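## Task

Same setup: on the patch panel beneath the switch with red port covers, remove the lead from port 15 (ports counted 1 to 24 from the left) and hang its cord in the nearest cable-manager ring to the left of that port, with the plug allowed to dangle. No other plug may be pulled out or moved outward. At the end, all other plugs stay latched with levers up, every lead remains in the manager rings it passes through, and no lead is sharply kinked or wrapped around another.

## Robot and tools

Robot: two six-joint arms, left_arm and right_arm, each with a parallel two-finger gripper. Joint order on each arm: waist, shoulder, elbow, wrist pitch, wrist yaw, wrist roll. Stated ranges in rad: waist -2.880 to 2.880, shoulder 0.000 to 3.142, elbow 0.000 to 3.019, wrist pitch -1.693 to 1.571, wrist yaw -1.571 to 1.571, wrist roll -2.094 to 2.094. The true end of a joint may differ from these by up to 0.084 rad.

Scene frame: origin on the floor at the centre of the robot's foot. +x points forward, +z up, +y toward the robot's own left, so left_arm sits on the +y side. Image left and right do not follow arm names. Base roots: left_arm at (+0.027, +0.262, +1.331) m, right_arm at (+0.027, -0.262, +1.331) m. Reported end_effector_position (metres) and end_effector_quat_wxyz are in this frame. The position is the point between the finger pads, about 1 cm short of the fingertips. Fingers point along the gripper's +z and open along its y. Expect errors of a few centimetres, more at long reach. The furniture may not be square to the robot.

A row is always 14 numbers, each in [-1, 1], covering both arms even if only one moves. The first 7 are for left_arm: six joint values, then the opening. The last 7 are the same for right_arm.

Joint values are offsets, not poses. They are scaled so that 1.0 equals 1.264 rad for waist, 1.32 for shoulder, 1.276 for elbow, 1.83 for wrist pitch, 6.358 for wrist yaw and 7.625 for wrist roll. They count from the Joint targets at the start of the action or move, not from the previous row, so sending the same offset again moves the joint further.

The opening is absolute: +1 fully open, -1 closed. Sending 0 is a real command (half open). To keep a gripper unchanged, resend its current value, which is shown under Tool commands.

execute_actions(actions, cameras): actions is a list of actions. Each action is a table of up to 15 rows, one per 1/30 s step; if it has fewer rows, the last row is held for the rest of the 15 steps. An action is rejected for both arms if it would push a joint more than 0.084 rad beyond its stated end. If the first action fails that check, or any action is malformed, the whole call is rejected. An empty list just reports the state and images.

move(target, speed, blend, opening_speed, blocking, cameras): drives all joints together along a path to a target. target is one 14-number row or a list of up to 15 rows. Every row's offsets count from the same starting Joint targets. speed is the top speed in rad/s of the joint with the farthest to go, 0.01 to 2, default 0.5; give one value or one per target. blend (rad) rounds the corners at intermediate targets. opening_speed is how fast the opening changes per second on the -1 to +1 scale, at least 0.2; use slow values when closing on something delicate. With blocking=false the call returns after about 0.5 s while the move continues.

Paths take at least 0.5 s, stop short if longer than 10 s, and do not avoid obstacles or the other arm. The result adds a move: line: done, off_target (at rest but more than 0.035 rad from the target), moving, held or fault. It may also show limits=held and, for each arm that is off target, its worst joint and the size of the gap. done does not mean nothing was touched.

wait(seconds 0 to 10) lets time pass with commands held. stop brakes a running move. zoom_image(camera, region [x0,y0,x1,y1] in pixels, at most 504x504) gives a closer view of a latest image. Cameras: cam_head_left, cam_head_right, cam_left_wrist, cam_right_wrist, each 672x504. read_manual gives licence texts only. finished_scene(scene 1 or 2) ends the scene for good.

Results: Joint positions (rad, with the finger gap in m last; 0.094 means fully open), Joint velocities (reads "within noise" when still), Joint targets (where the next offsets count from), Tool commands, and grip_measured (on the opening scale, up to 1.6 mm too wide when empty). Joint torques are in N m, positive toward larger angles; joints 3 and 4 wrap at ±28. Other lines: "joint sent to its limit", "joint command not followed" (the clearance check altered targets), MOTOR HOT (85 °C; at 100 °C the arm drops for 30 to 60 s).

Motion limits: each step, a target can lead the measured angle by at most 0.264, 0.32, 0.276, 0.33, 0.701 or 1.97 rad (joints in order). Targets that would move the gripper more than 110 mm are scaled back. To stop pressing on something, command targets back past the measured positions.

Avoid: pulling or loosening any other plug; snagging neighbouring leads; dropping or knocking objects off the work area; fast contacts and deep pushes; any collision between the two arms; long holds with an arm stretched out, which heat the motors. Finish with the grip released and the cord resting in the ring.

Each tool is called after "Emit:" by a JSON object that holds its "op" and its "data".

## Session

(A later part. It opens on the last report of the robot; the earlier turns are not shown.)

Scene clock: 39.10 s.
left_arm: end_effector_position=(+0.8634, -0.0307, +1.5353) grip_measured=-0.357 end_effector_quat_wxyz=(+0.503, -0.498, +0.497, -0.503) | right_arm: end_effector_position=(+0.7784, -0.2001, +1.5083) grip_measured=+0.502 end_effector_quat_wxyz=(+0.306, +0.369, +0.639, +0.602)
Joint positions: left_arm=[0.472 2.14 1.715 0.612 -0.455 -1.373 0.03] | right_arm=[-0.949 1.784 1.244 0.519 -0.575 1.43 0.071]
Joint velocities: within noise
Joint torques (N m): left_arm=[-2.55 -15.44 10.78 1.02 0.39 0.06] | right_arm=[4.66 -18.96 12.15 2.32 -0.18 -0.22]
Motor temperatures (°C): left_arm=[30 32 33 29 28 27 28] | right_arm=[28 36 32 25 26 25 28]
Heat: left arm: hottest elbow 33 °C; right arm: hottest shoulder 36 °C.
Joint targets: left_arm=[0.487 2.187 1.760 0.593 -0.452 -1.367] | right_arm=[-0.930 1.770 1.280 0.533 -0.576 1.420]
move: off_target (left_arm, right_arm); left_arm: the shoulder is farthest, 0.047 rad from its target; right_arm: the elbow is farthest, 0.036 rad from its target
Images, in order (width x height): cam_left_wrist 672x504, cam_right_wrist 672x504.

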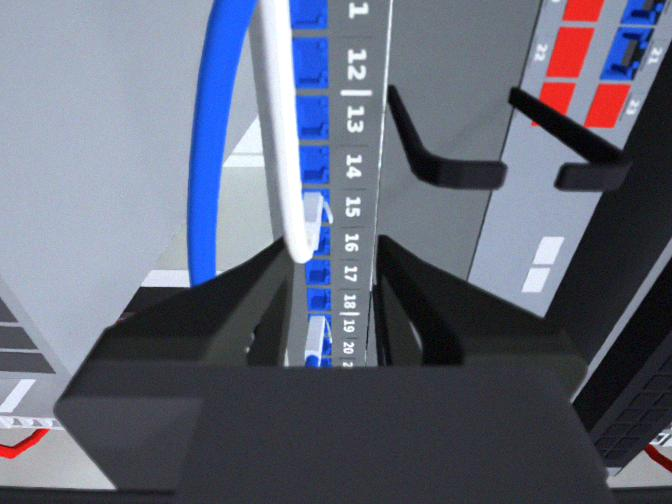

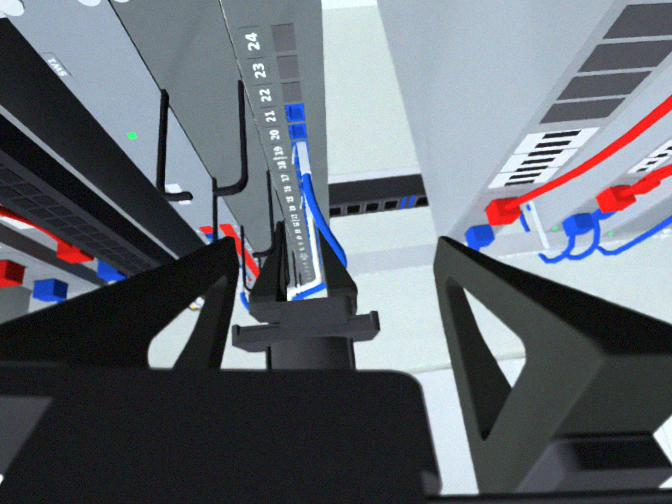

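Emit:
{"op": "move", "data": {"target": [0, 0.0095, 0, 0, 0, 0, -0.36, 0, 0, 0, 0, 0, 0, 0.5], "speed": 0.08, "cameras": ["cam_left_wrist","cam_right_wrist"]}}

Emit:
{"op": "zoom_image", "data": {"camera": "cam_left_wrist", "region": [150, 100, 450, 370]}}

Emit:
{"op": "zoom_image", "data": {"camera": "cam_right_wrist", "region": [220, 100, 400, 360]}}

Scene clock: 40.07 s.
left_arm: end_effector_position=(+0.8646, -0.0313, +1.5316) grip_measured=-0.358 end_effector_quat_wxyz=(+0.502, -0.498, +0.498, -0.502) | right_arm: end_effector_position=(+0.7784, -0.2001, +1.5083) grip_measured=+0.502 end_effector_quat_wxyz=(+0.306, +0.369, +0.639, +0.602)
Joint positions: left_arm=[0.472 2.147 1.72 0.612 -0.455 -1.373 0.03] | right_arm=[-0.949 1.784 1.244 0.519 -0.575 1.43 0.071]
Joint velocities: within noise
Joint torques (N m): left_arm=[-3.37 -15.15 10.54 1.06 0.39 0.05] | right_arm=[4.95 -19.14 12.15 2.33 -0.18 -0.24]
Motor temperatures (°C): left_arm=[30 32 33 29 28 27 28] | right_arm=[28 36 32 25 26 25 28]
Heat: left arm: hottest elbow 33 °C; right arm: hottest shoulder 36 °C.
Joint targets: left_arm=[0.487 2.199 1.760 0.593 -0.452 -1.367] | right_arm=[-0.930 1.770 1.280 0.533 -0.576 1.420]
move: off_target (left_arm, right_arm); left_arm: the shoulder is farthest, 0.053 rad from its target; right_arm: the elbow is farthest, 0.036 rad from its target
Images, in order (width x height): cam_left_wrist 672x504, cam_right_wrist 672x504.

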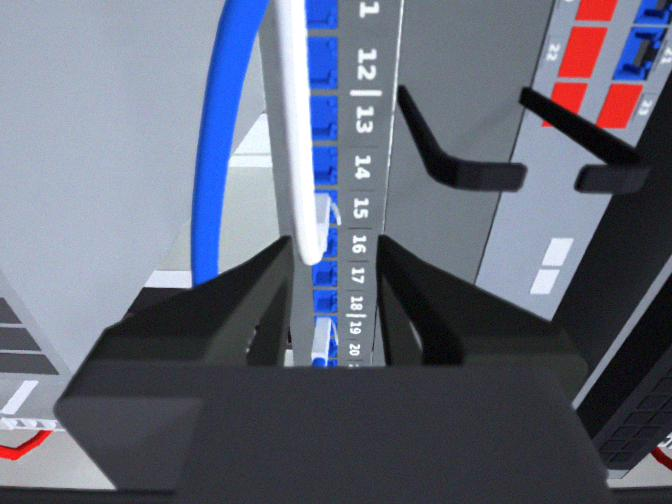

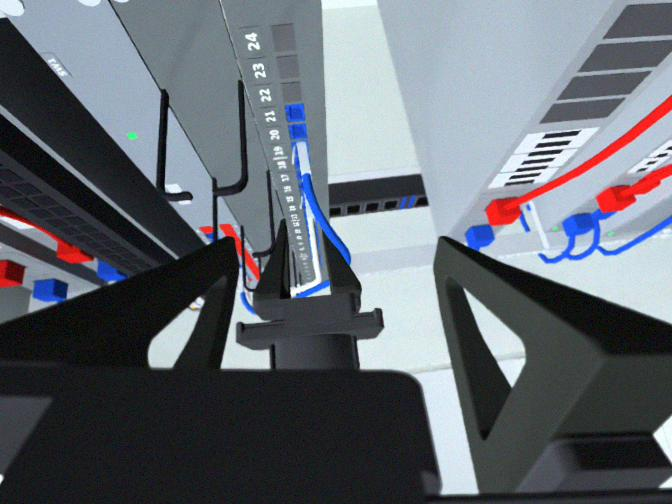

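Scaled by 1.680 from the camera's 672x504 image, which has a finer 960x720 frame.

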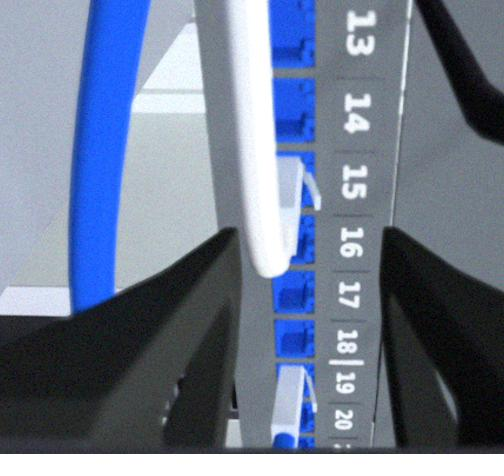

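Scaled by 1.938 from the camera's 672x504 image, which has a finer 960x720 frame.

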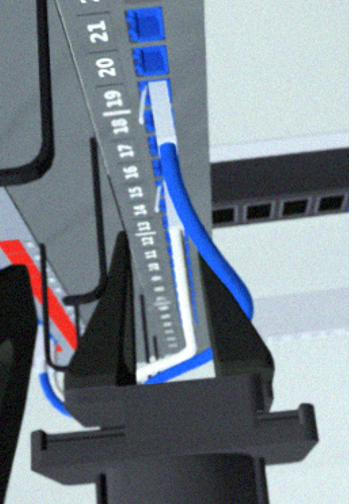

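Emit:
{"op": "move", "data": {"target": [0.0132, 0.0303, 0.0599, -0.0214, 0.0020, 0, -0.36, 0, 0, 0, 0, 0, 0, 0.5], "speed": 0.06, "cameras": ["cam_left_wrist","cam_right_wrist"]}}

Emit:
{"op": "zoom_image", "data": {"camera": "cam_left_wrist", "region": [150, 130, 450, 400]}}

Emit:
{"op": "zoom_image", "data": {"camera": "cam_right_wrist", "region": [220, 100, 400, 360]}}

Scene clock: 42.30 s.
left_arm: end_effector_position=(+0.8829, -0.0287, +1.5301) grip_measured=-0.358 end_effector_quat_wxyz=(+0.504, -0.498, +0.498, -0.500) | right_arm: end_effector_position=(+0.7784, -0.2001, +1.5083) grip_measured=+0.502 end_effector_quat_wxyz=(+0.306, +0.369, +0.639, +0.602)
Joint positions: left_arm=[0.486 2.184 1.791 0.577 -0.443 -1.373 0.03] | right_arm=[-0.949 1.784 1.244 0.519 -0.575 1.43 0.071]
Joint velocities: within noise
Joint torques (N m): left_arm=[-3.02 -15.03 10.99 1.03 0.42 0.03] | right_arm=[4.78 -19.31 12.07 2.36 -0.17 -0.24]
Motor temperatures (°C): left_arm=[30 32 34 29 28 27 28] | right_arm=[28 36 32 25 26 25 28]
Heat: left arm: hottest elbow 34 °C; right arm: hottest shoulder 36 °C.
Joint targets: left_arm=[0.504 2.239 1.837 0.553 -0.439 -1.367] | right_arm=[-0.930 1.770 1.280 0.533 -0.576 1.420]
move: off_target (left_arm, right_arm); left_arm: the shoulder is farthest, 0.055 rad from its target; right_arm: the elbow is farthest, 0.036 rad from its target
Images, in order (width x height): cam_left_wrist 672x504, cam_right_wrist 672x504.

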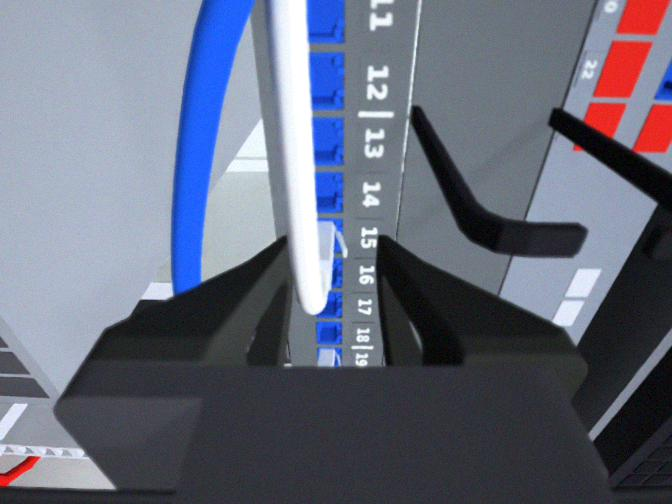

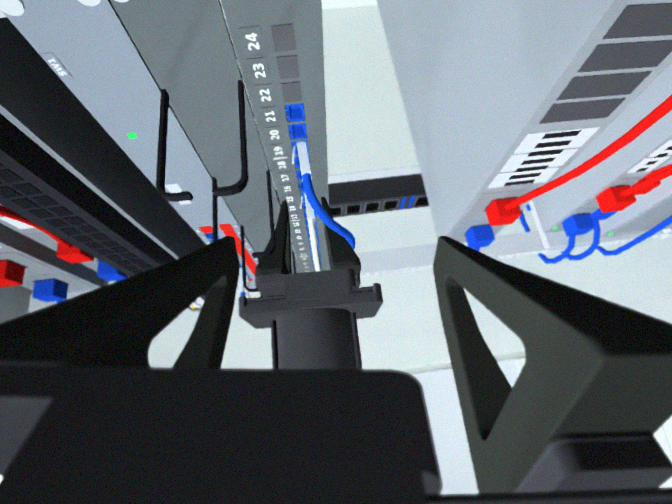

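Scaled by 1.680 from the camera's 672x504 image, which has a finer 960x720 frame.

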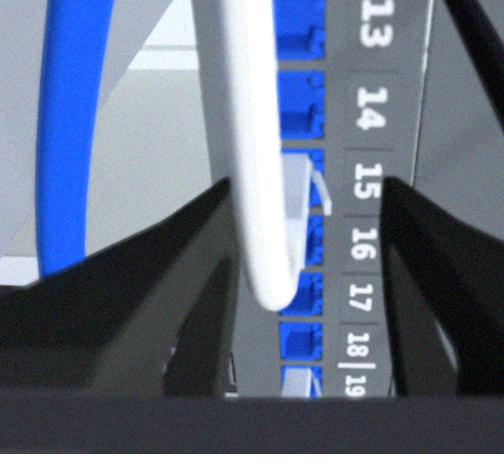

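Scaled by 1.938 from the camera's 672x504 image, which has a finer 960x720 frame.

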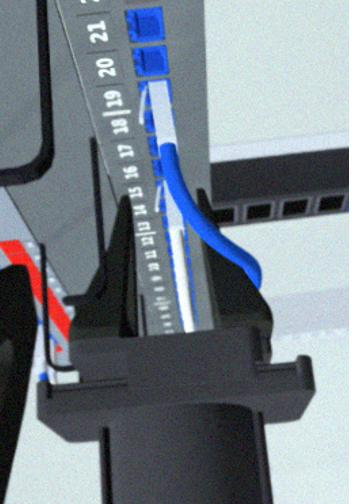

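Emit:
{"op": "move", "data": {"target": [0, 0, 0, 0, 0, 0, -1, 0, 0, 0, 0, 0, 0, 0.5], "opening_speed": 0.35, "cameras": ["cam_left_wrist","cam_right_wrist"]}}

Emit:
{"op": "zoom_image", "data": {"camera": "cam_left_wrist", "region": [150, 130, 450, 400]}}

Emit:
{"op": "zoom_image", "data": {"camera": "cam_right_wrist", "region": [220, 100, 400, 360]}}

Scene clock: 44.77 s.
left_arm: end_effector_position=(+0.8829, -0.0296, +1.5265) grip_measured=-0.882 end_effector_quat_wxyz=(+0.503, -0.498, +0.500, -0.499) | right_arm: end_effector_position=(+0.7784, -0.2001, +1.5083) grip_measured=+0.502 end_effector_quat_wxyz=(+0.306, +0.369, +0.639, +0.602)
Joint positions: left_arm=[0.486 2.188 1.791 0.576 -0.442 -1.373 0.006] | right_arm=[-0.949 1.784 1.244 0.519 -0.575 1.43 0.071]
Joint velocities: within noise
Joint torques (N m): left_arm=[-2.61 -16.09 10.95 1.07 0.39 0.04] | right_arm=[4.66 -18.78 12.19 2.32 -0.17 -0.22]
Motor temperatures (°C): left_arm=[30 33 34 29 28 27 28] | right_arm=[28 37 33 25 26 25 28]
Heat: left arm: hottest elbow 34 °C; right arm: hottest shoulder 37 °C.
Joint targets: left_arm=[0.504 2.239 1.836 0.553 -0.439 -1.367] | right_arm=[-0.930 1.770 1.280 0.533 -0.576 1.420]
move: off_target (left_arm, right_arm); left_arm: the shoulder is farthest, 0.051 rad from its target; right_arm: the elbow is farthest, 0.036 rad from its target
Images, in order (width x height): cam_left_wrist 672x504, cam_right_wrist 672x504.

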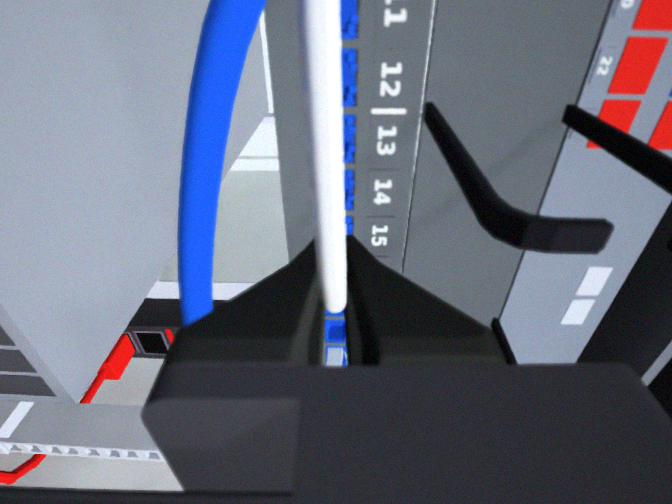

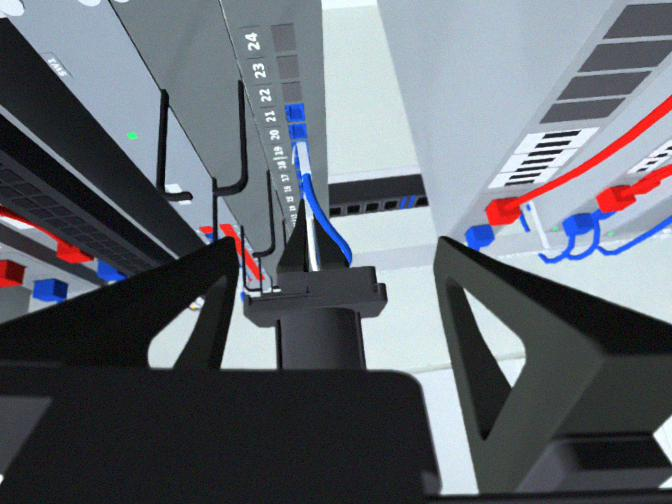

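Scaled by 1.680 from the camera's 672x504 image, which has a finer 960x720 frame.

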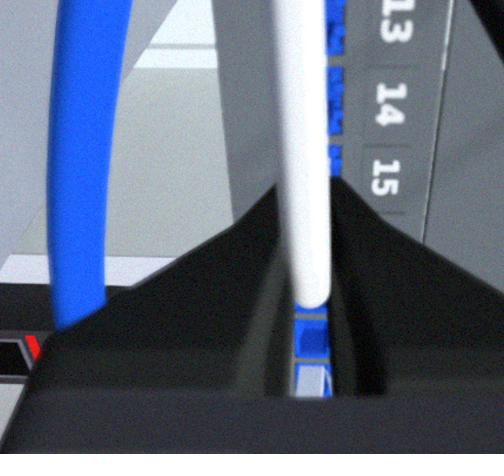

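Scaled by 1.938 from the camera's 672x504 image, which has a finer 960x720 frame.

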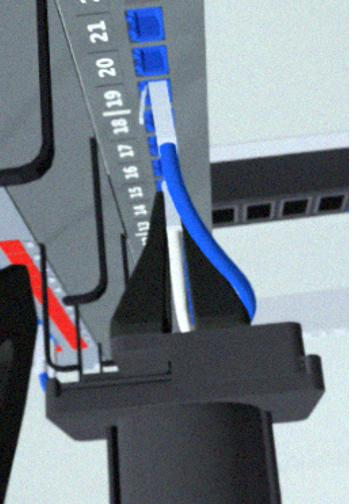

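Emit:
{"op": "move", "data": {"target": [[-0.0198, -0.0485, -0.0415, 0.0202, -0.0011, 0, -1, 0, 0, 0, 0, 0, 0, 0.5],[-0.0285, -0.0742, -0.0940, 0.0393, -0.0028, 0, -1, 0, 0, 0, 0, 0, 0, 0.5]], "speed": 0.08, "cameras": ["cam_left_wrist","cam_right_wrist"]}}

Emit:
{"op": "zoom_image", "data": {"camera": "cam_left_wrist", "region": [150, 130, 450, 400]}}

Emit:
{"op": "zoom_image", "data": {"camera": "cam_right_wrist", "region": [220, 100, 400, 360]}}

Scene clock: 47.47 s.
left_arm: end_effector_position=(+0.8671, -0.0300, +1.5330) grip_measured=-0.883 end_effector_quat_wxyz=(+0.503, -0.498, +0.497, -0.502) | right_arm: end_effector_position=(+0.7784, -0.2001, +1.5083) grip_measured=+0.502 end_effector_quat_wxyz=(+0.306, +0.369, +0.639, +0.602)
Joint positions: left_arm=[0.475 2.149 1.729 0.607 -0.453 -1.373 0.006] | right_arm=[-0.949 1.784 1.244 0.519 -0.575 1.43 0.071]
Joint velocities: within noise
Joint torques (N m): left_arm=[-4.72 -19.31 6.82 2.59 0.05 0.03] | right_arm=[4.78 -18.96 12.14 2.33 -0.19 -0.22]
Motor temperatures (°C): left_arm=[30 33 34 29 28 27 28] | right_arm=[28 37 33 25 26 25 28]
Heat: left arm: hottest elbow 34 °C; right arm: hottest shoulder 37 °C.
Joint targets: left_arm=[0.468 2.141 1.716 0.625 -0.457 -1.367] | right_arm=[-0.930 1.770 1.280 0.533 -0.576 1.420]
move: off_target (right_arm); right_arm: the elbow is farthest, 0.036 rad from its target
Images, in order (width x height): cam_left_wrist 672x504, cam_right_wrist 672x504.

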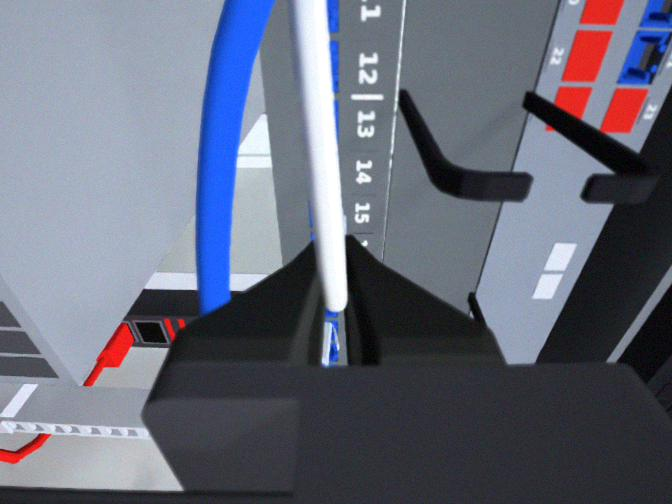

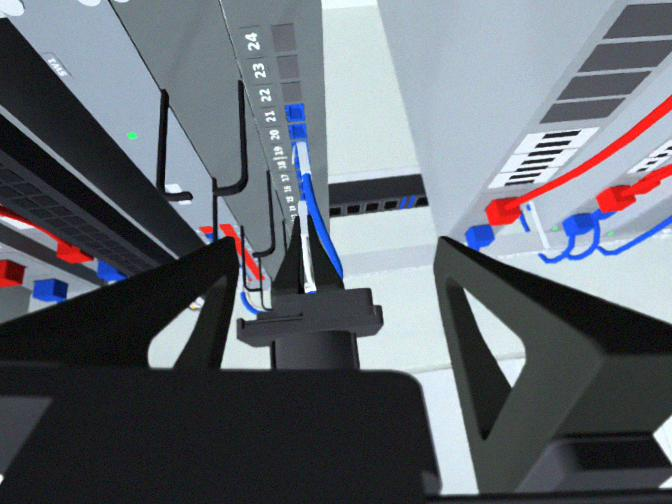

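Scaled by 1.680 from the camera's 672x504 image, which has a finer 960x720 frame.

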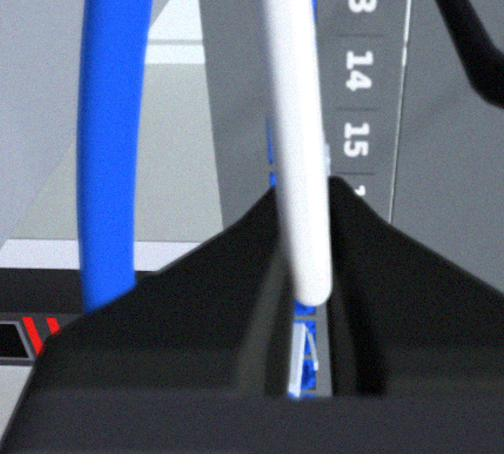

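Scaled by 1.938 from the camera's 672x504 image, which has a finer 960x720 frame.

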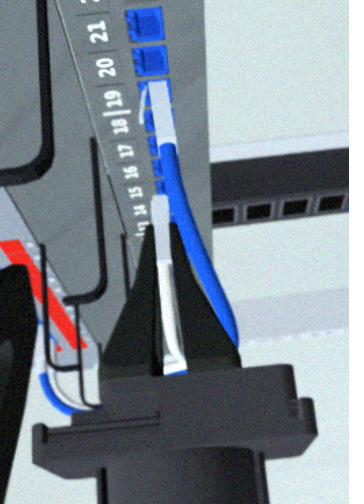

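Emit:
{"op": "move", "data": {"target": [0.003, -0.0250, -0.0110, -0.0311, -0.0005, 0, -1, 0, 0, 0, 0, 0, 0, 0.5], "speed": 0.1, "cameras": ["cam_left_wrist","cam_right_wrist"]}}

Emit:
{"op": "zoom_image", "data": {"camera": "cam_left_wrist", "region": [150, 0, 600, 400]}}

Emit:
{"op": "zoom_image", "data": {"camera": "cam_right_wrist", "region": [220, 100, 400, 360]}}

Scene clock: 51.80 s.
left_arm: end_effector_position=(+0.8634, -0.0267, +1.5386) grip_measured=-0.883 end_effector_quat_wxyz=(+0.501, -0.500, +0.503, -0.496) | right_arm: end_effector_position=(+0.7784, -0.2001, +1.5083) grip_measured=+0.502 end_effector_quat_wxyz=(+0.306, +0.369, +0.639, +0.602)
Joint positions: left_arm=[0.475 2.124 1.712 0.582 -0.455 -1.373 0.006] | right_arm=[-0.949 1.784 1.244 0.519 -0.575 1.43 0.071]
Joint velocities: within noise
Joint torques (N m): left_arm=[-4.54 -19.96 7.05 1.28 0.04 0.01] | right_arm=[4.78 -18.84 12.11 2.29 -0.19 -0.23]
Motor temperatures (°C): left_arm=[30 33 34 29 28 27 28] | right_arm=[28 37 33 25 26 25 28]
Heat: left arm: hottest elbow 34 °C; right arm: hottest shoulder 37 °C.
Joint targets: left_arm=[0.472 2.109 1.703 0.568 -0.460 -1.367] | right_arm=[-0.930 1.770 1.280 0.533 -0.576 1.420]
move: off_target (right_arm); right_arm: the elbow is farthest, 0.036 rad from its target
Images, in order (width x height): cam_left_wrist 672x504, cam_right_wrist 672x504.

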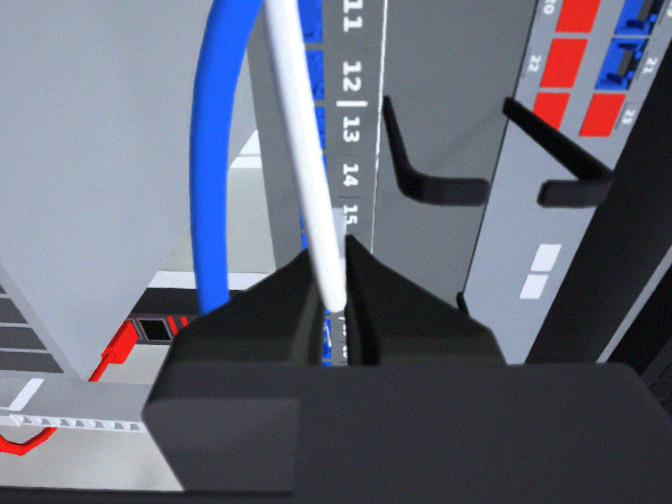

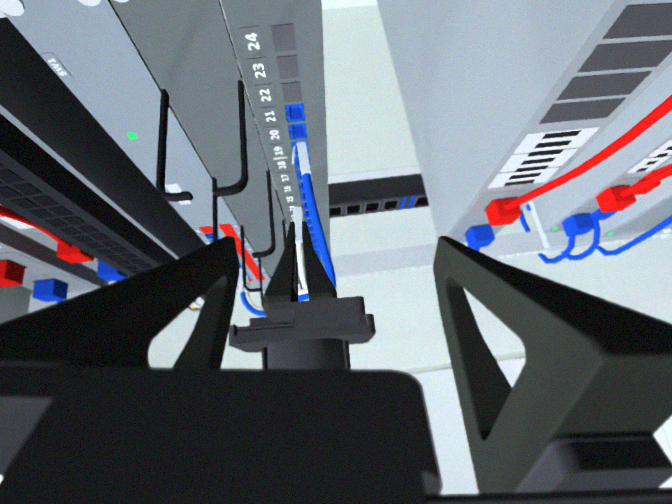

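Scaled by 1.120 from the camera's 672x504 image, which has a finer 960x720 frame.

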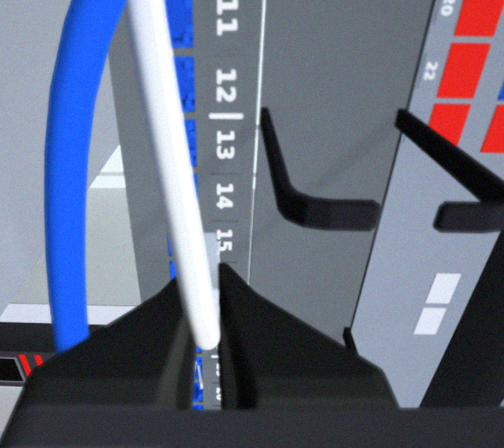

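Scaled by 1.938 from the camera's 672x504 image, which has a finer 960x720 frame.

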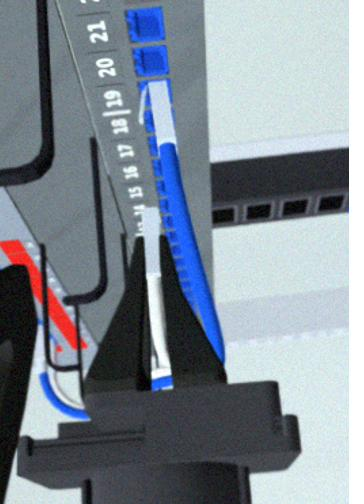

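Emit:
{"op": "move", "data": {"target": [0.0364, -0.1205, -0.1904, 0.0393, 0.0392, -0.0030, -1, 0, 0, 0, 0, 0, 0, 0.5], "speed": 0.12, "cameras": ["cam_left_wrist","cam_right_wrist","cam_head_left"]}}

Emit:
{"op": "zoom_image", "data": {"camera": "cam_left_wrist", "region": [150, 0, 600, 400]}}

Emit:
{"op": "zoom_image", "data": {"camera": "cam_right_wrist", "region": [220, 100, 400, 360]}}

Scene clock: 54.70 s.
left_arm: end_effector_position=(+0.8117, -0.0210, +1.5460) grip_measured=-0.883 end_effector_quat_wxyz=(+0.443, -0.440, +0.558, -0.546) | right_arm: end_effector_position=(+0.7784, -0.2001, +1.5083) grip_measured=+0.502 end_effector_quat_wxyz=(+0.306, +0.369, +0.639, +0.602)
Joint positions: left_arm=[0.501 1.964 1.468 0.617 -0.211 -1.383 0.006] | right_arm=[-0.949 1.784 1.244 0.519 -0.575 1.43 0.071]
Joint velocities: within noise
Joint torques (N m): left_arm=[-2.02 -17.55 6.95 3.02 0.25 -0.03] | right_arm=[4.78 -18.9 12.11 2.37 -0.19 -0.24]
Motor temperatures (°C): left_arm=[30 33 35 29 28 27 29] | right_arm=[28 37 34 25 26 25 28]
Heat: left arm: hottest elbow 35 °C; right arm: hottest shoulder 37 °C.
Joint targets: left_arm=[0.518 1.949 1.459 0.640 -0.211 -1.390] | right_arm=[-0.930 1.770 1.280 0.533 -0.576 1.420]
move: off_target (right_arm); right_arm: the elbow is farthest, 0.036 rad from its target
Images, in order (width x height): cam_head_left 672x504, cam_left_wrist 672x504, cam_right_wrist 672x504.

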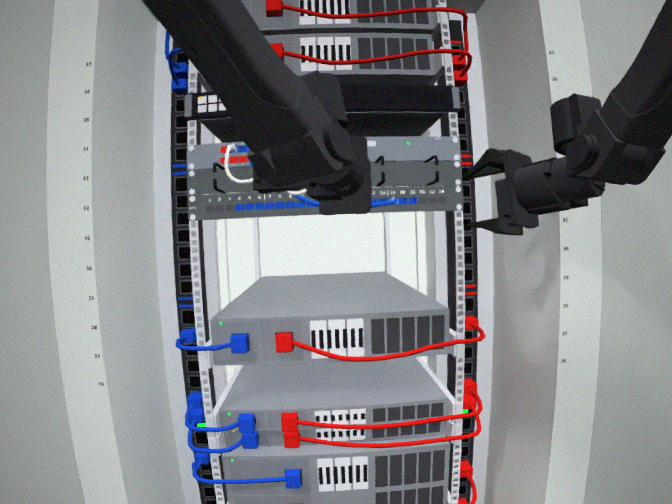

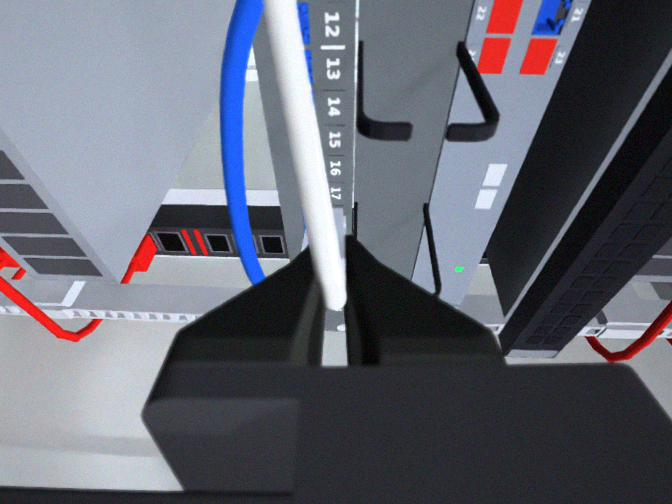

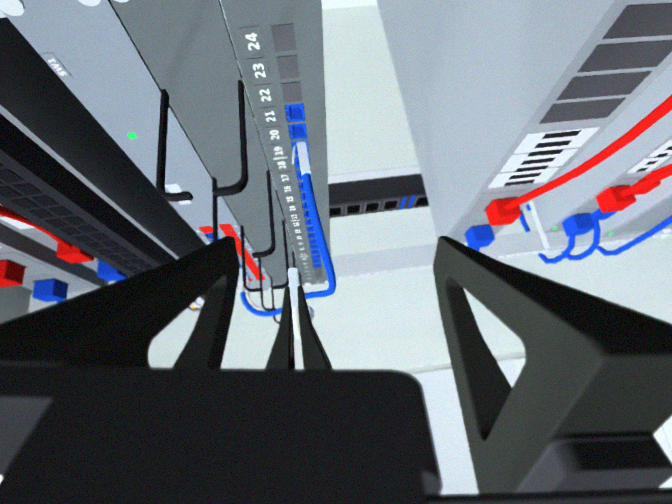

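Scaled by 1.120 from the camera's 672x504 image, which has a finer 960x720 frame.

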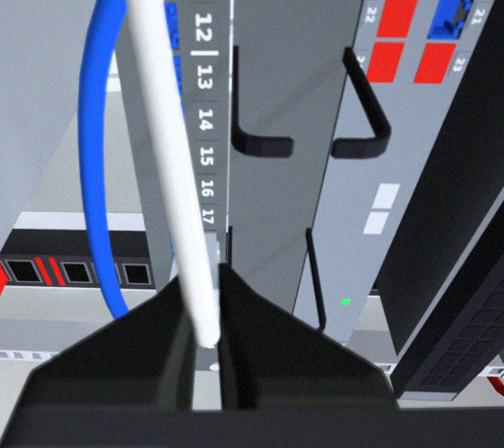

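Scaled by 1.938 from the camera's 672x504 image, which has a finer 960x720 frame.

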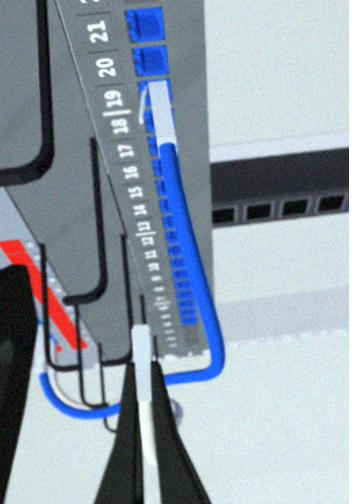

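Emit:
{"op": "move", "data": {"target": [0.0214, -0.0394, 0.0549, -0.0721, 0.0393, -0.0016, -1, 0, 0, 0, 0, 0, 0, 0.5], "speed": 0.15, "cameras": ["cam_left_wrist","cam_right_wrist","cam_head_left"]}}

Emit:
{"op": "zoom_image", "data": {"camera": "cam_left_wrist", "region": [150, 0, 600, 400]}}

Emit:
{"op": "zoom_image", "data": {"camera": "cam_right_wrist", "region": [220, 100, 400, 360]}}

Scene clock: 57.70 s.
left_arm: end_effector_position=(+0.8052, -0.0340, +1.5710) grip_measured=-0.883 end_effector_quat_wxyz=(+0.378, -0.378, +0.601, -0.594) | right_arm: end_effector_position=(+0.7784, -0.2001, +1.5083) grip_measured=+0.502 end_effector_quat_wxyz=(+0.306, +0.369, +0.639, +0.602)
Joint positions: left_arm=[0.53 1.912 1.475 0.522 0.037 -1.397 0.006] | right_arm=[-0.949 1.784 1.244 0.519 -0.575 1.43 0.071]
Joint velocities: within noise
Joint torques (N m): left_arm=[-2.02 -17.55 11.44 1.4 0.34 -0.1] | right_arm=[4.89 -18.78 12.12 2.36 -0.18 -0.23]
Motor temperatures (°C): left_arm=[30 34 35 29 28 27 29] | right_arm=[28 37 34 25 26 25 28]
Heat: left arm: hottest elbow 35 °C; right arm: hottest shoulder 37 °C.
Joint targets: left_arm=[0.545 1.897 1.530 0.508 0.039 -1.402] | right_arm=[-0.930 1.770 1.280 0.533 -0.576 1.420]
move: off_target (left_arm, right_arm); left_arm: the elbow is farthest, 0.054 rad from its target; right_arm: the elbow is farthest, 0.036 rad from its target
Images, in order (width x height): cam_head_left 672x504, cam_left_wrist 672x504, cam_right_wrist 672x504.

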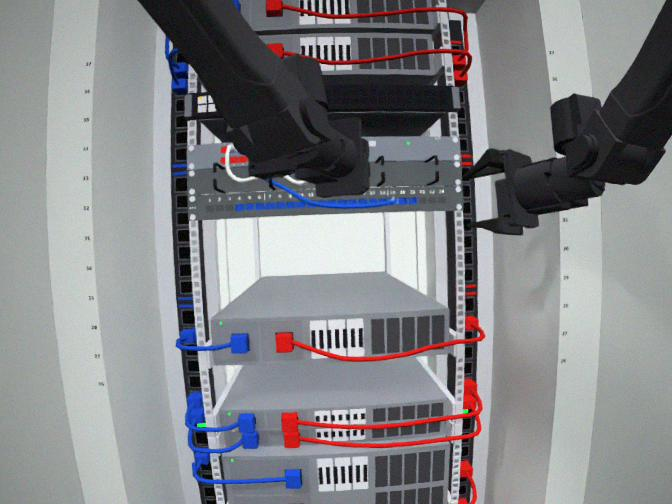

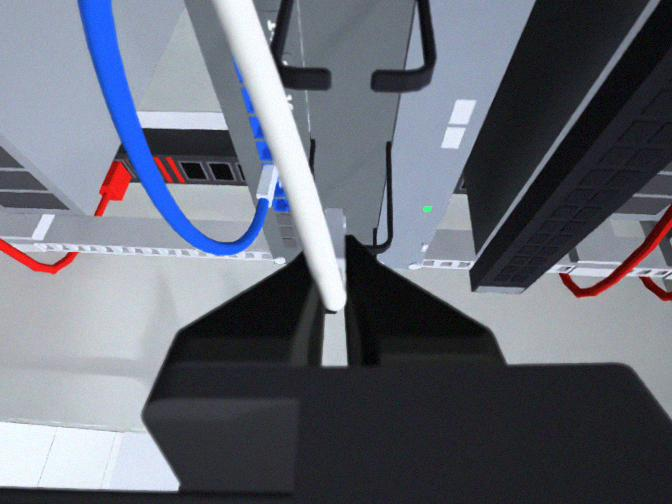

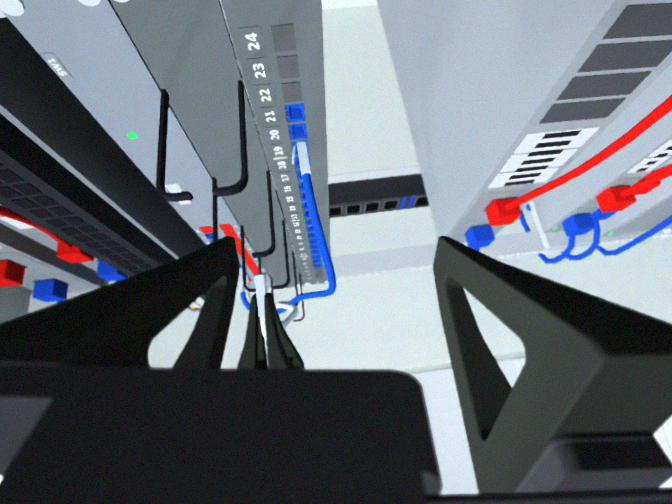

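Scaled by 1.120 from the camera's 672x504 image, which has a finer 960x720 frame.

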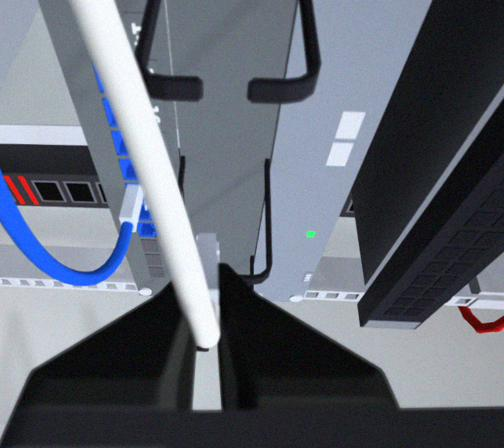

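Scaled by 1.938 from the camera's 672x504 image, which has a finer 960x720 frame.

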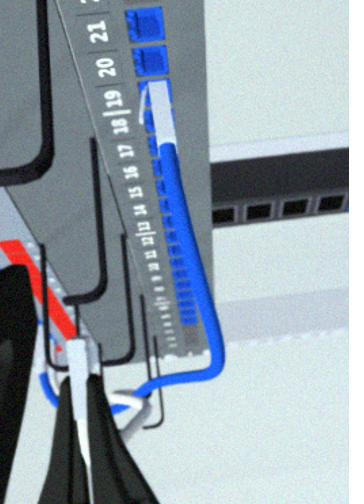

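Emit:
{"op": "move", "data": {"target": [-0.0285, 0.0621, 0.0517, -0.0126, -0.0038, 0, -1, 0, 0, 0, 0, 0, 0, 0.5], "speed": 0.12, "cameras": ["cam_left_wrist","cam_right_wrist"]}}

Emit:
{"op": "zoom_image", "data": {"camera": "cam_left_wrist", "region": [150, 0, 600, 400]}}

Emit:
{"op": "zoom_image", "data": {"camera": "cam_right_wrist", "region": [200, 180, 400, 420]}}

Scene clock: 59.93 s.
left_arm: end_effector_position=(+0.8186, -0.0483, +1.5688) grip_measured=-0.883 end_effector_quat_wxyz=(+0.379, -0.381, +0.600, -0.592) | right_arm: end_effector_position=(+0.7784, -0.2001, +1.5083) grip_measured=+0.502 end_effector_quat_wxyz=(+0.306, +0.369, +0.639, +0.602)
Joint positions: left_arm=[0.517 1.957 1.542 0.498 0.016 -1.398 0.006] | right_arm=[-0.949 1.784 1.244 0.519 -0.575 1.43 0.071]
Joint velocities: within noise
Joint torques (N m): left_arm=[-4.25 -15.5 11.54 1.46 0.17 -0.03] | right_arm=[4.54 -19.02 12.19 2.39 -0.19 -0.22]
Motor temperatures (°C): left_arm=[30 34 35 29 28 27 29] | right_arm=[28 37 34 25 26 25 28]
Heat: left arm: hottest elbow 35 °C; right arm: hottest shoulder 37 °C.
Joint targets: left_arm=[0.509 1.979 1.596 0.485 0.015 -1.402] | right_arm=[-0.930 1.770 1.280 0.533 -0.576 1.420]
move: off_target (left_arm, right_arm); left_arm: the elbow is farthest, 0.054 rad from its target; right_arm: the elbow is farthest, 0.036 rad from its target
Images, in order (width x height): cam_left_wrist 672x504, cam_right_wrist 672x504.

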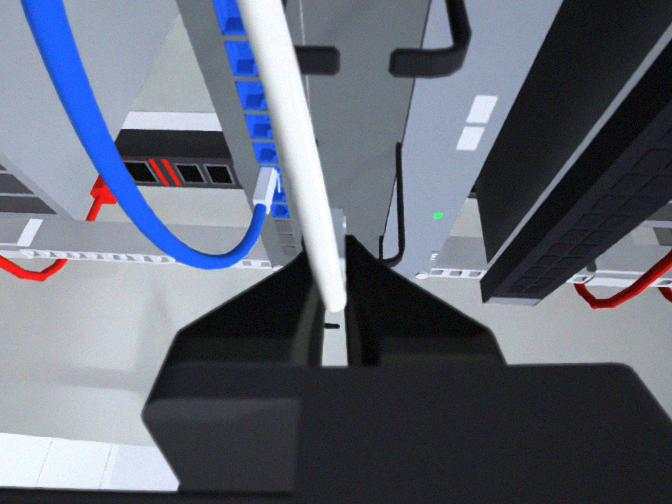

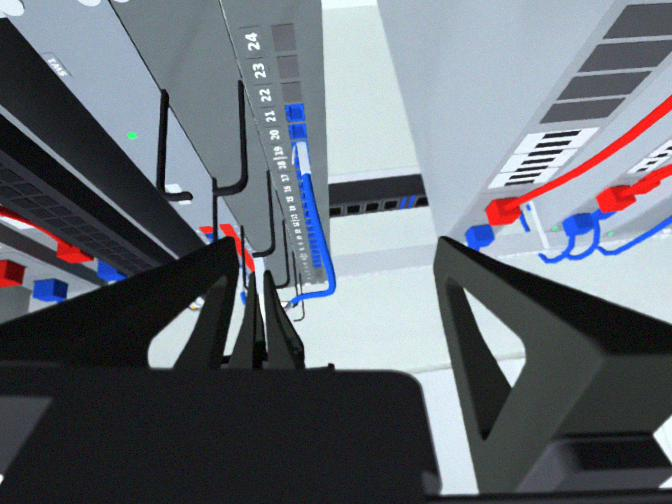

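Scaled by 1.120 from the camera's 672x504 image, which has a finer 960x720 frame.

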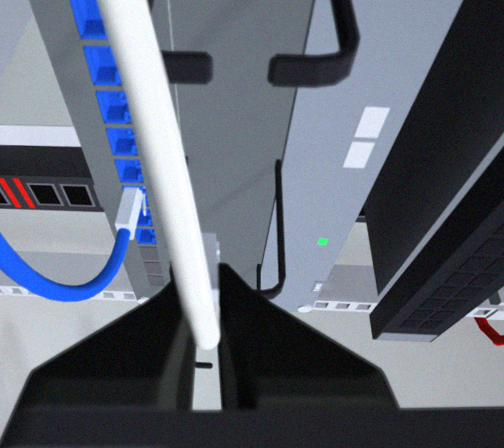

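Scaled by 2.100 from the camera's 672x504 image, which has a finer 960x720 frame.

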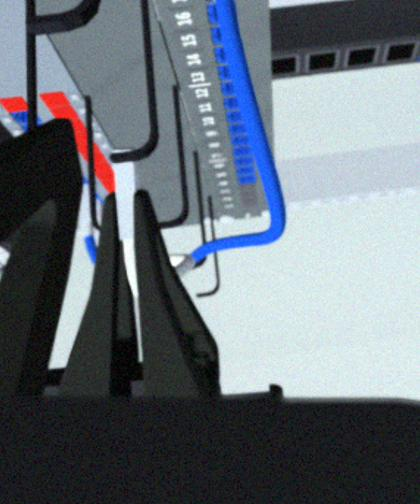

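Emit:
{"op": "move", "data": {"target": [0, -0.0417, 0, 0, 0, 0, -1, 0, 0, 0, 0, 0, 0, 0.5], "speed": 0.1, "cameras": ["cam_left_wrist","cam_right_wrist"]}}

Emit:
{"op": "zoom_image", "data": {"camera": "cam_left_wrist", "region": [150, 0, 600, 400]}}

Scene clock: 61.80 s.
left_arm: end_effector_position=(+0.8173, -0.0443, +1.5868) grip_measured=-0.883 end_effector_quat_wxyz=(+0.384, -0.378, +0.593, -0.598) | right_arm: end_effector_position=(+0.7784, -0.2001, +1.5083) grip_measured=+0.502 end_effector_quat_wxyz=(+0.306, +0.369, +0.639, +0.602)
Joint positions: left_arm=[0.517 1.934 1.542 0.498 0.016 -1.398 0.006] | right_arm=[-0.949 1.784 1.244 0.519 -0.575 1.43 0.071]
Joint velocities: within noise
Joint torques (N m): left_arm=[-4.48 -17.26 11.73 1.77 0.15 -0.04] | right_arm=[4.78 -18.9 12.1 2.32 -0.18 -0.23]
Motor temperatures (°C): left_arm=[30 34 36 29 28 27 29] | right_arm=[28 37 34 25 26 25 28]
Heat: left arm: hottest elbow 36 °C; right arm: hottest shoulder 37 °C.
Joint targets: left_arm=[0.509 1.924 1.596 0.485 0.015 -1.402] | right_arm=[-0.930 1.770 1.280 0.533 -0.576 1.420]
move: off_target (left_arm, right_arm); left_arm: the elbow is farthest, 0.054 rad from its target; right_arm: the elbow is farthest, 0.036 rad from its target
Images, in order (width x height): cam_left_wrist 672x504, cam_right_wrist 672x504.

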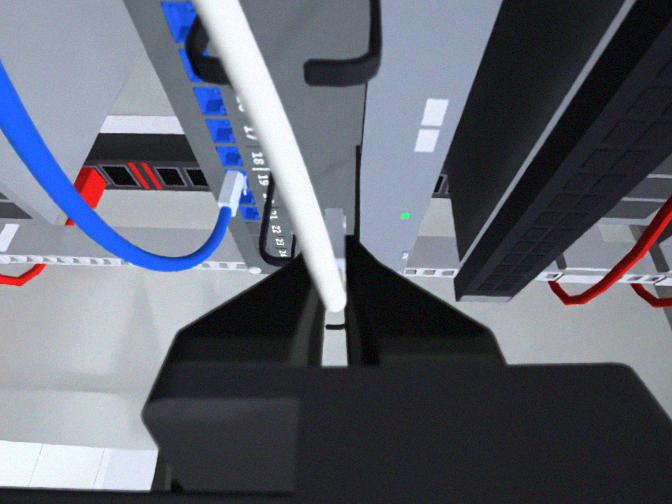

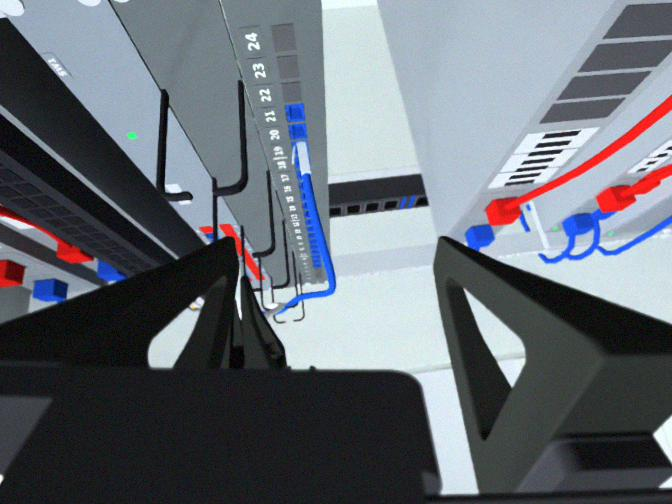

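Scaled by 1.120 from the camera's 672x504 image, which has a finer 960x720 frame.

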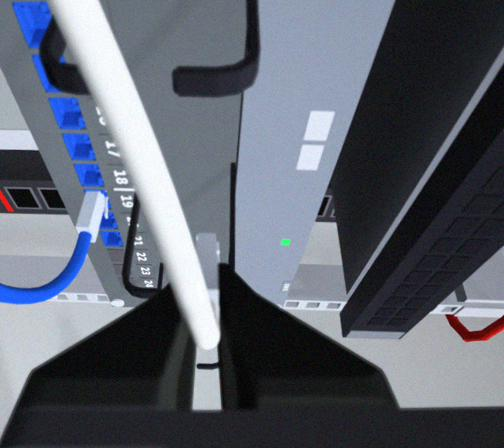

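Emit:
{"op": "move", "data": {"target": [[0, 0.0326, 0, 0, 0, 0, -1, 0, 0, 0, 0, 0, 0, 0.5],[-0.0032, 0.0549, 0.0462, -0.0164, -0.0003, 0, -1, 0, 0, 0, 0, 0, 0, 0.5]], "speed": 0.1, "cameras": ["cam_left_wrist","cam_right_wrist"]}}

Emit:
{"op": "zoom_image", "data": {"camera": "cam_left_wrist", "region": [150, 0, 600, 400]}}

Scene clock: 65.33 s.
left_arm: end_effector_position=(+0.8303, -0.0503, +1.5858) grip_measured=-0.883 end_effector_quat_wxyz=(+0.383, -0.379, +0.595, -0.596) | right_arm: end_effector_position=(+0.7784, -0.2001, +1.5083) grip_measured=+0.502 end_effector_quat_wxyz=(+0.306, +0.369, +0.639, +0.602)
Joint positions: left_arm=[0.517 1.967 1.598 0.469 0.015 -1.398 0.006] | right_arm=[-0.949 1.784 1.244 0.519 -0.575 1.43 0.071]
Joint velocities: within noise
Joint torques (N m): left_arm=[-5.48 -15.03 11.95 1.54 0.15 -0.02] | right_arm=[4.66 -18.9 12.16 2.36 -0.18 -0.23]
Motor temperatures (°C): left_arm=[30 34 37 29 28 27 29] | right_arm=[28 38 35 25 26 25 28]
Heat: left arm: hottest elbow 37 °C; right arm: hottest shoulder 38 °C.
Joint targets: left_arm=[0.505 1.997 1.655 0.455 0.013 -1.402] | right_arm=[-0.930 1.770 1.280 0.533 -0.576 1.420]
move: off_target (left_arm, right_arm); left_arm: the elbow is farthest, 0.057 rad from its target; right_arm: the elbow is farthest, 0.036 rad from its target
Images, in order (width x height): cam_left_wrist 672x504, cam_right_wrist 672x504.

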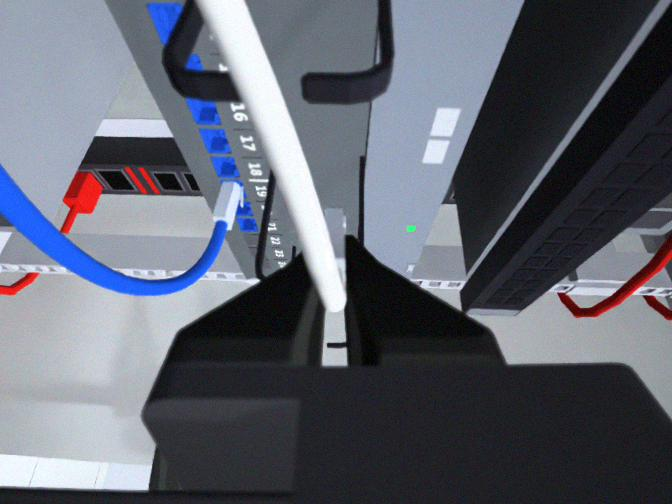

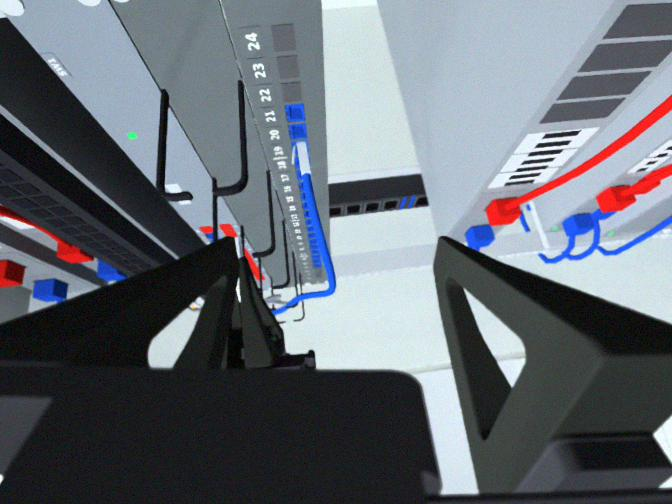

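Scaled by 1.120 from the camera's 672x504 image, which has a finer 960x720 frame.

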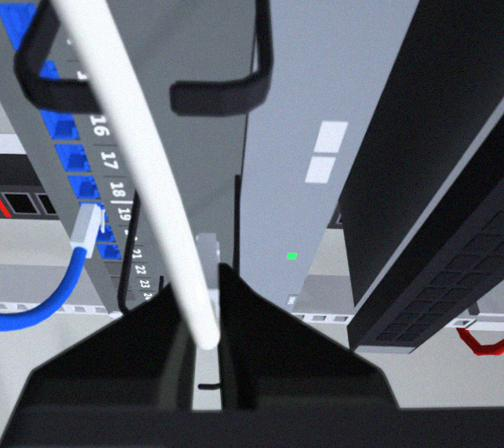

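Emit:
{"op": "move", "data": {"target": [0, -0.0425, 0, 0, 0, 0, -1, 0, 0, 0, 0, 0, 0, 0.5], "speed": 0.1, "cameras": ["cam_left_wrist"]}}

Emit:
{"op": "zoom_image", "data": {"camera": "cam_left_wrist", "region": [130, 0, 430, 300]}}

Scene clock: 67.27 s.
left_arm: end_effector_position=(+0.8288, -0.0488, +1.5978) grip_measured=-0.883 end_effector_quat_wxyz=(+0.386, -0.377, +0.590, -0.601) | right_arm: end_effector_position=(+0.7784, -0.2001, +1.5083) grip_measured=+0.502 end_effector_quat_wxyz=(+0.306, +0.369, +0.639, +0.602)
Joint positions: left_arm=[0.515 1.953 1.598 0.469 0.015 -1.398 0.006] | right_arm=[-0.949 1.784 1.244 0.519 -0.575 1.43 0.071]
Joint velocities: within noise
Joint torques (N m): left_arm=[-5.13 -17.85 11.79 1.59 0.15 -0.06] | right_arm=[4.78 -19.19 12.14 2.35 -0.18 -0.23]
Motor temperatures (°C): left_arm=[30 34 38 29 28 27 29] | right_arm=[28 38 35 25 26 25 28]
Heat: left arm: hottest elbow 38 °C; right arm: hottest shoulder 38 °C.
Joint targets: left_arm=[0.505 1.941 1.655 0.455 0.013 -1.402] | right_arm=[-0.930 1.770 1.280 0.533 -0.576 1.420]
move: off_target (left_arm, right_arm); left_arm: the elbow is farthest, 0.057 rad from its target; right_arm: the elbow is farthest, 0.036 rad from its target
Images, in order (width x height): cam_left_wrist 672x504.

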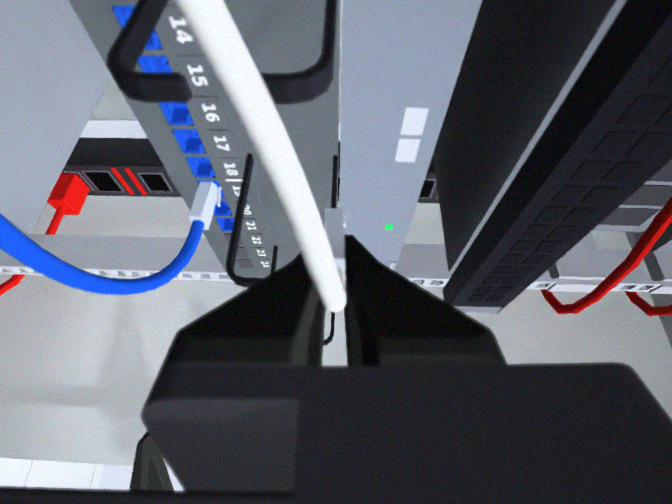

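Scaled by 1.680 from the camera's 672x504 image, which has a finer 960x720 frame.

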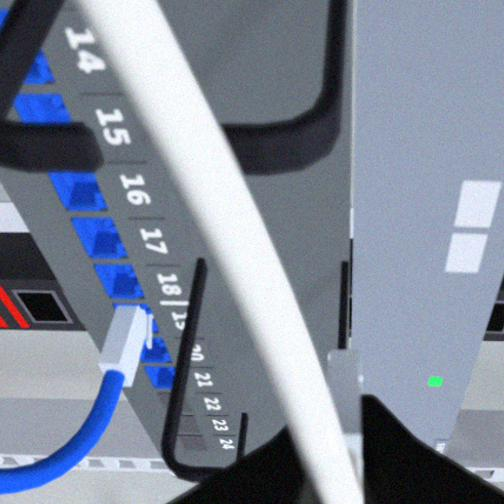

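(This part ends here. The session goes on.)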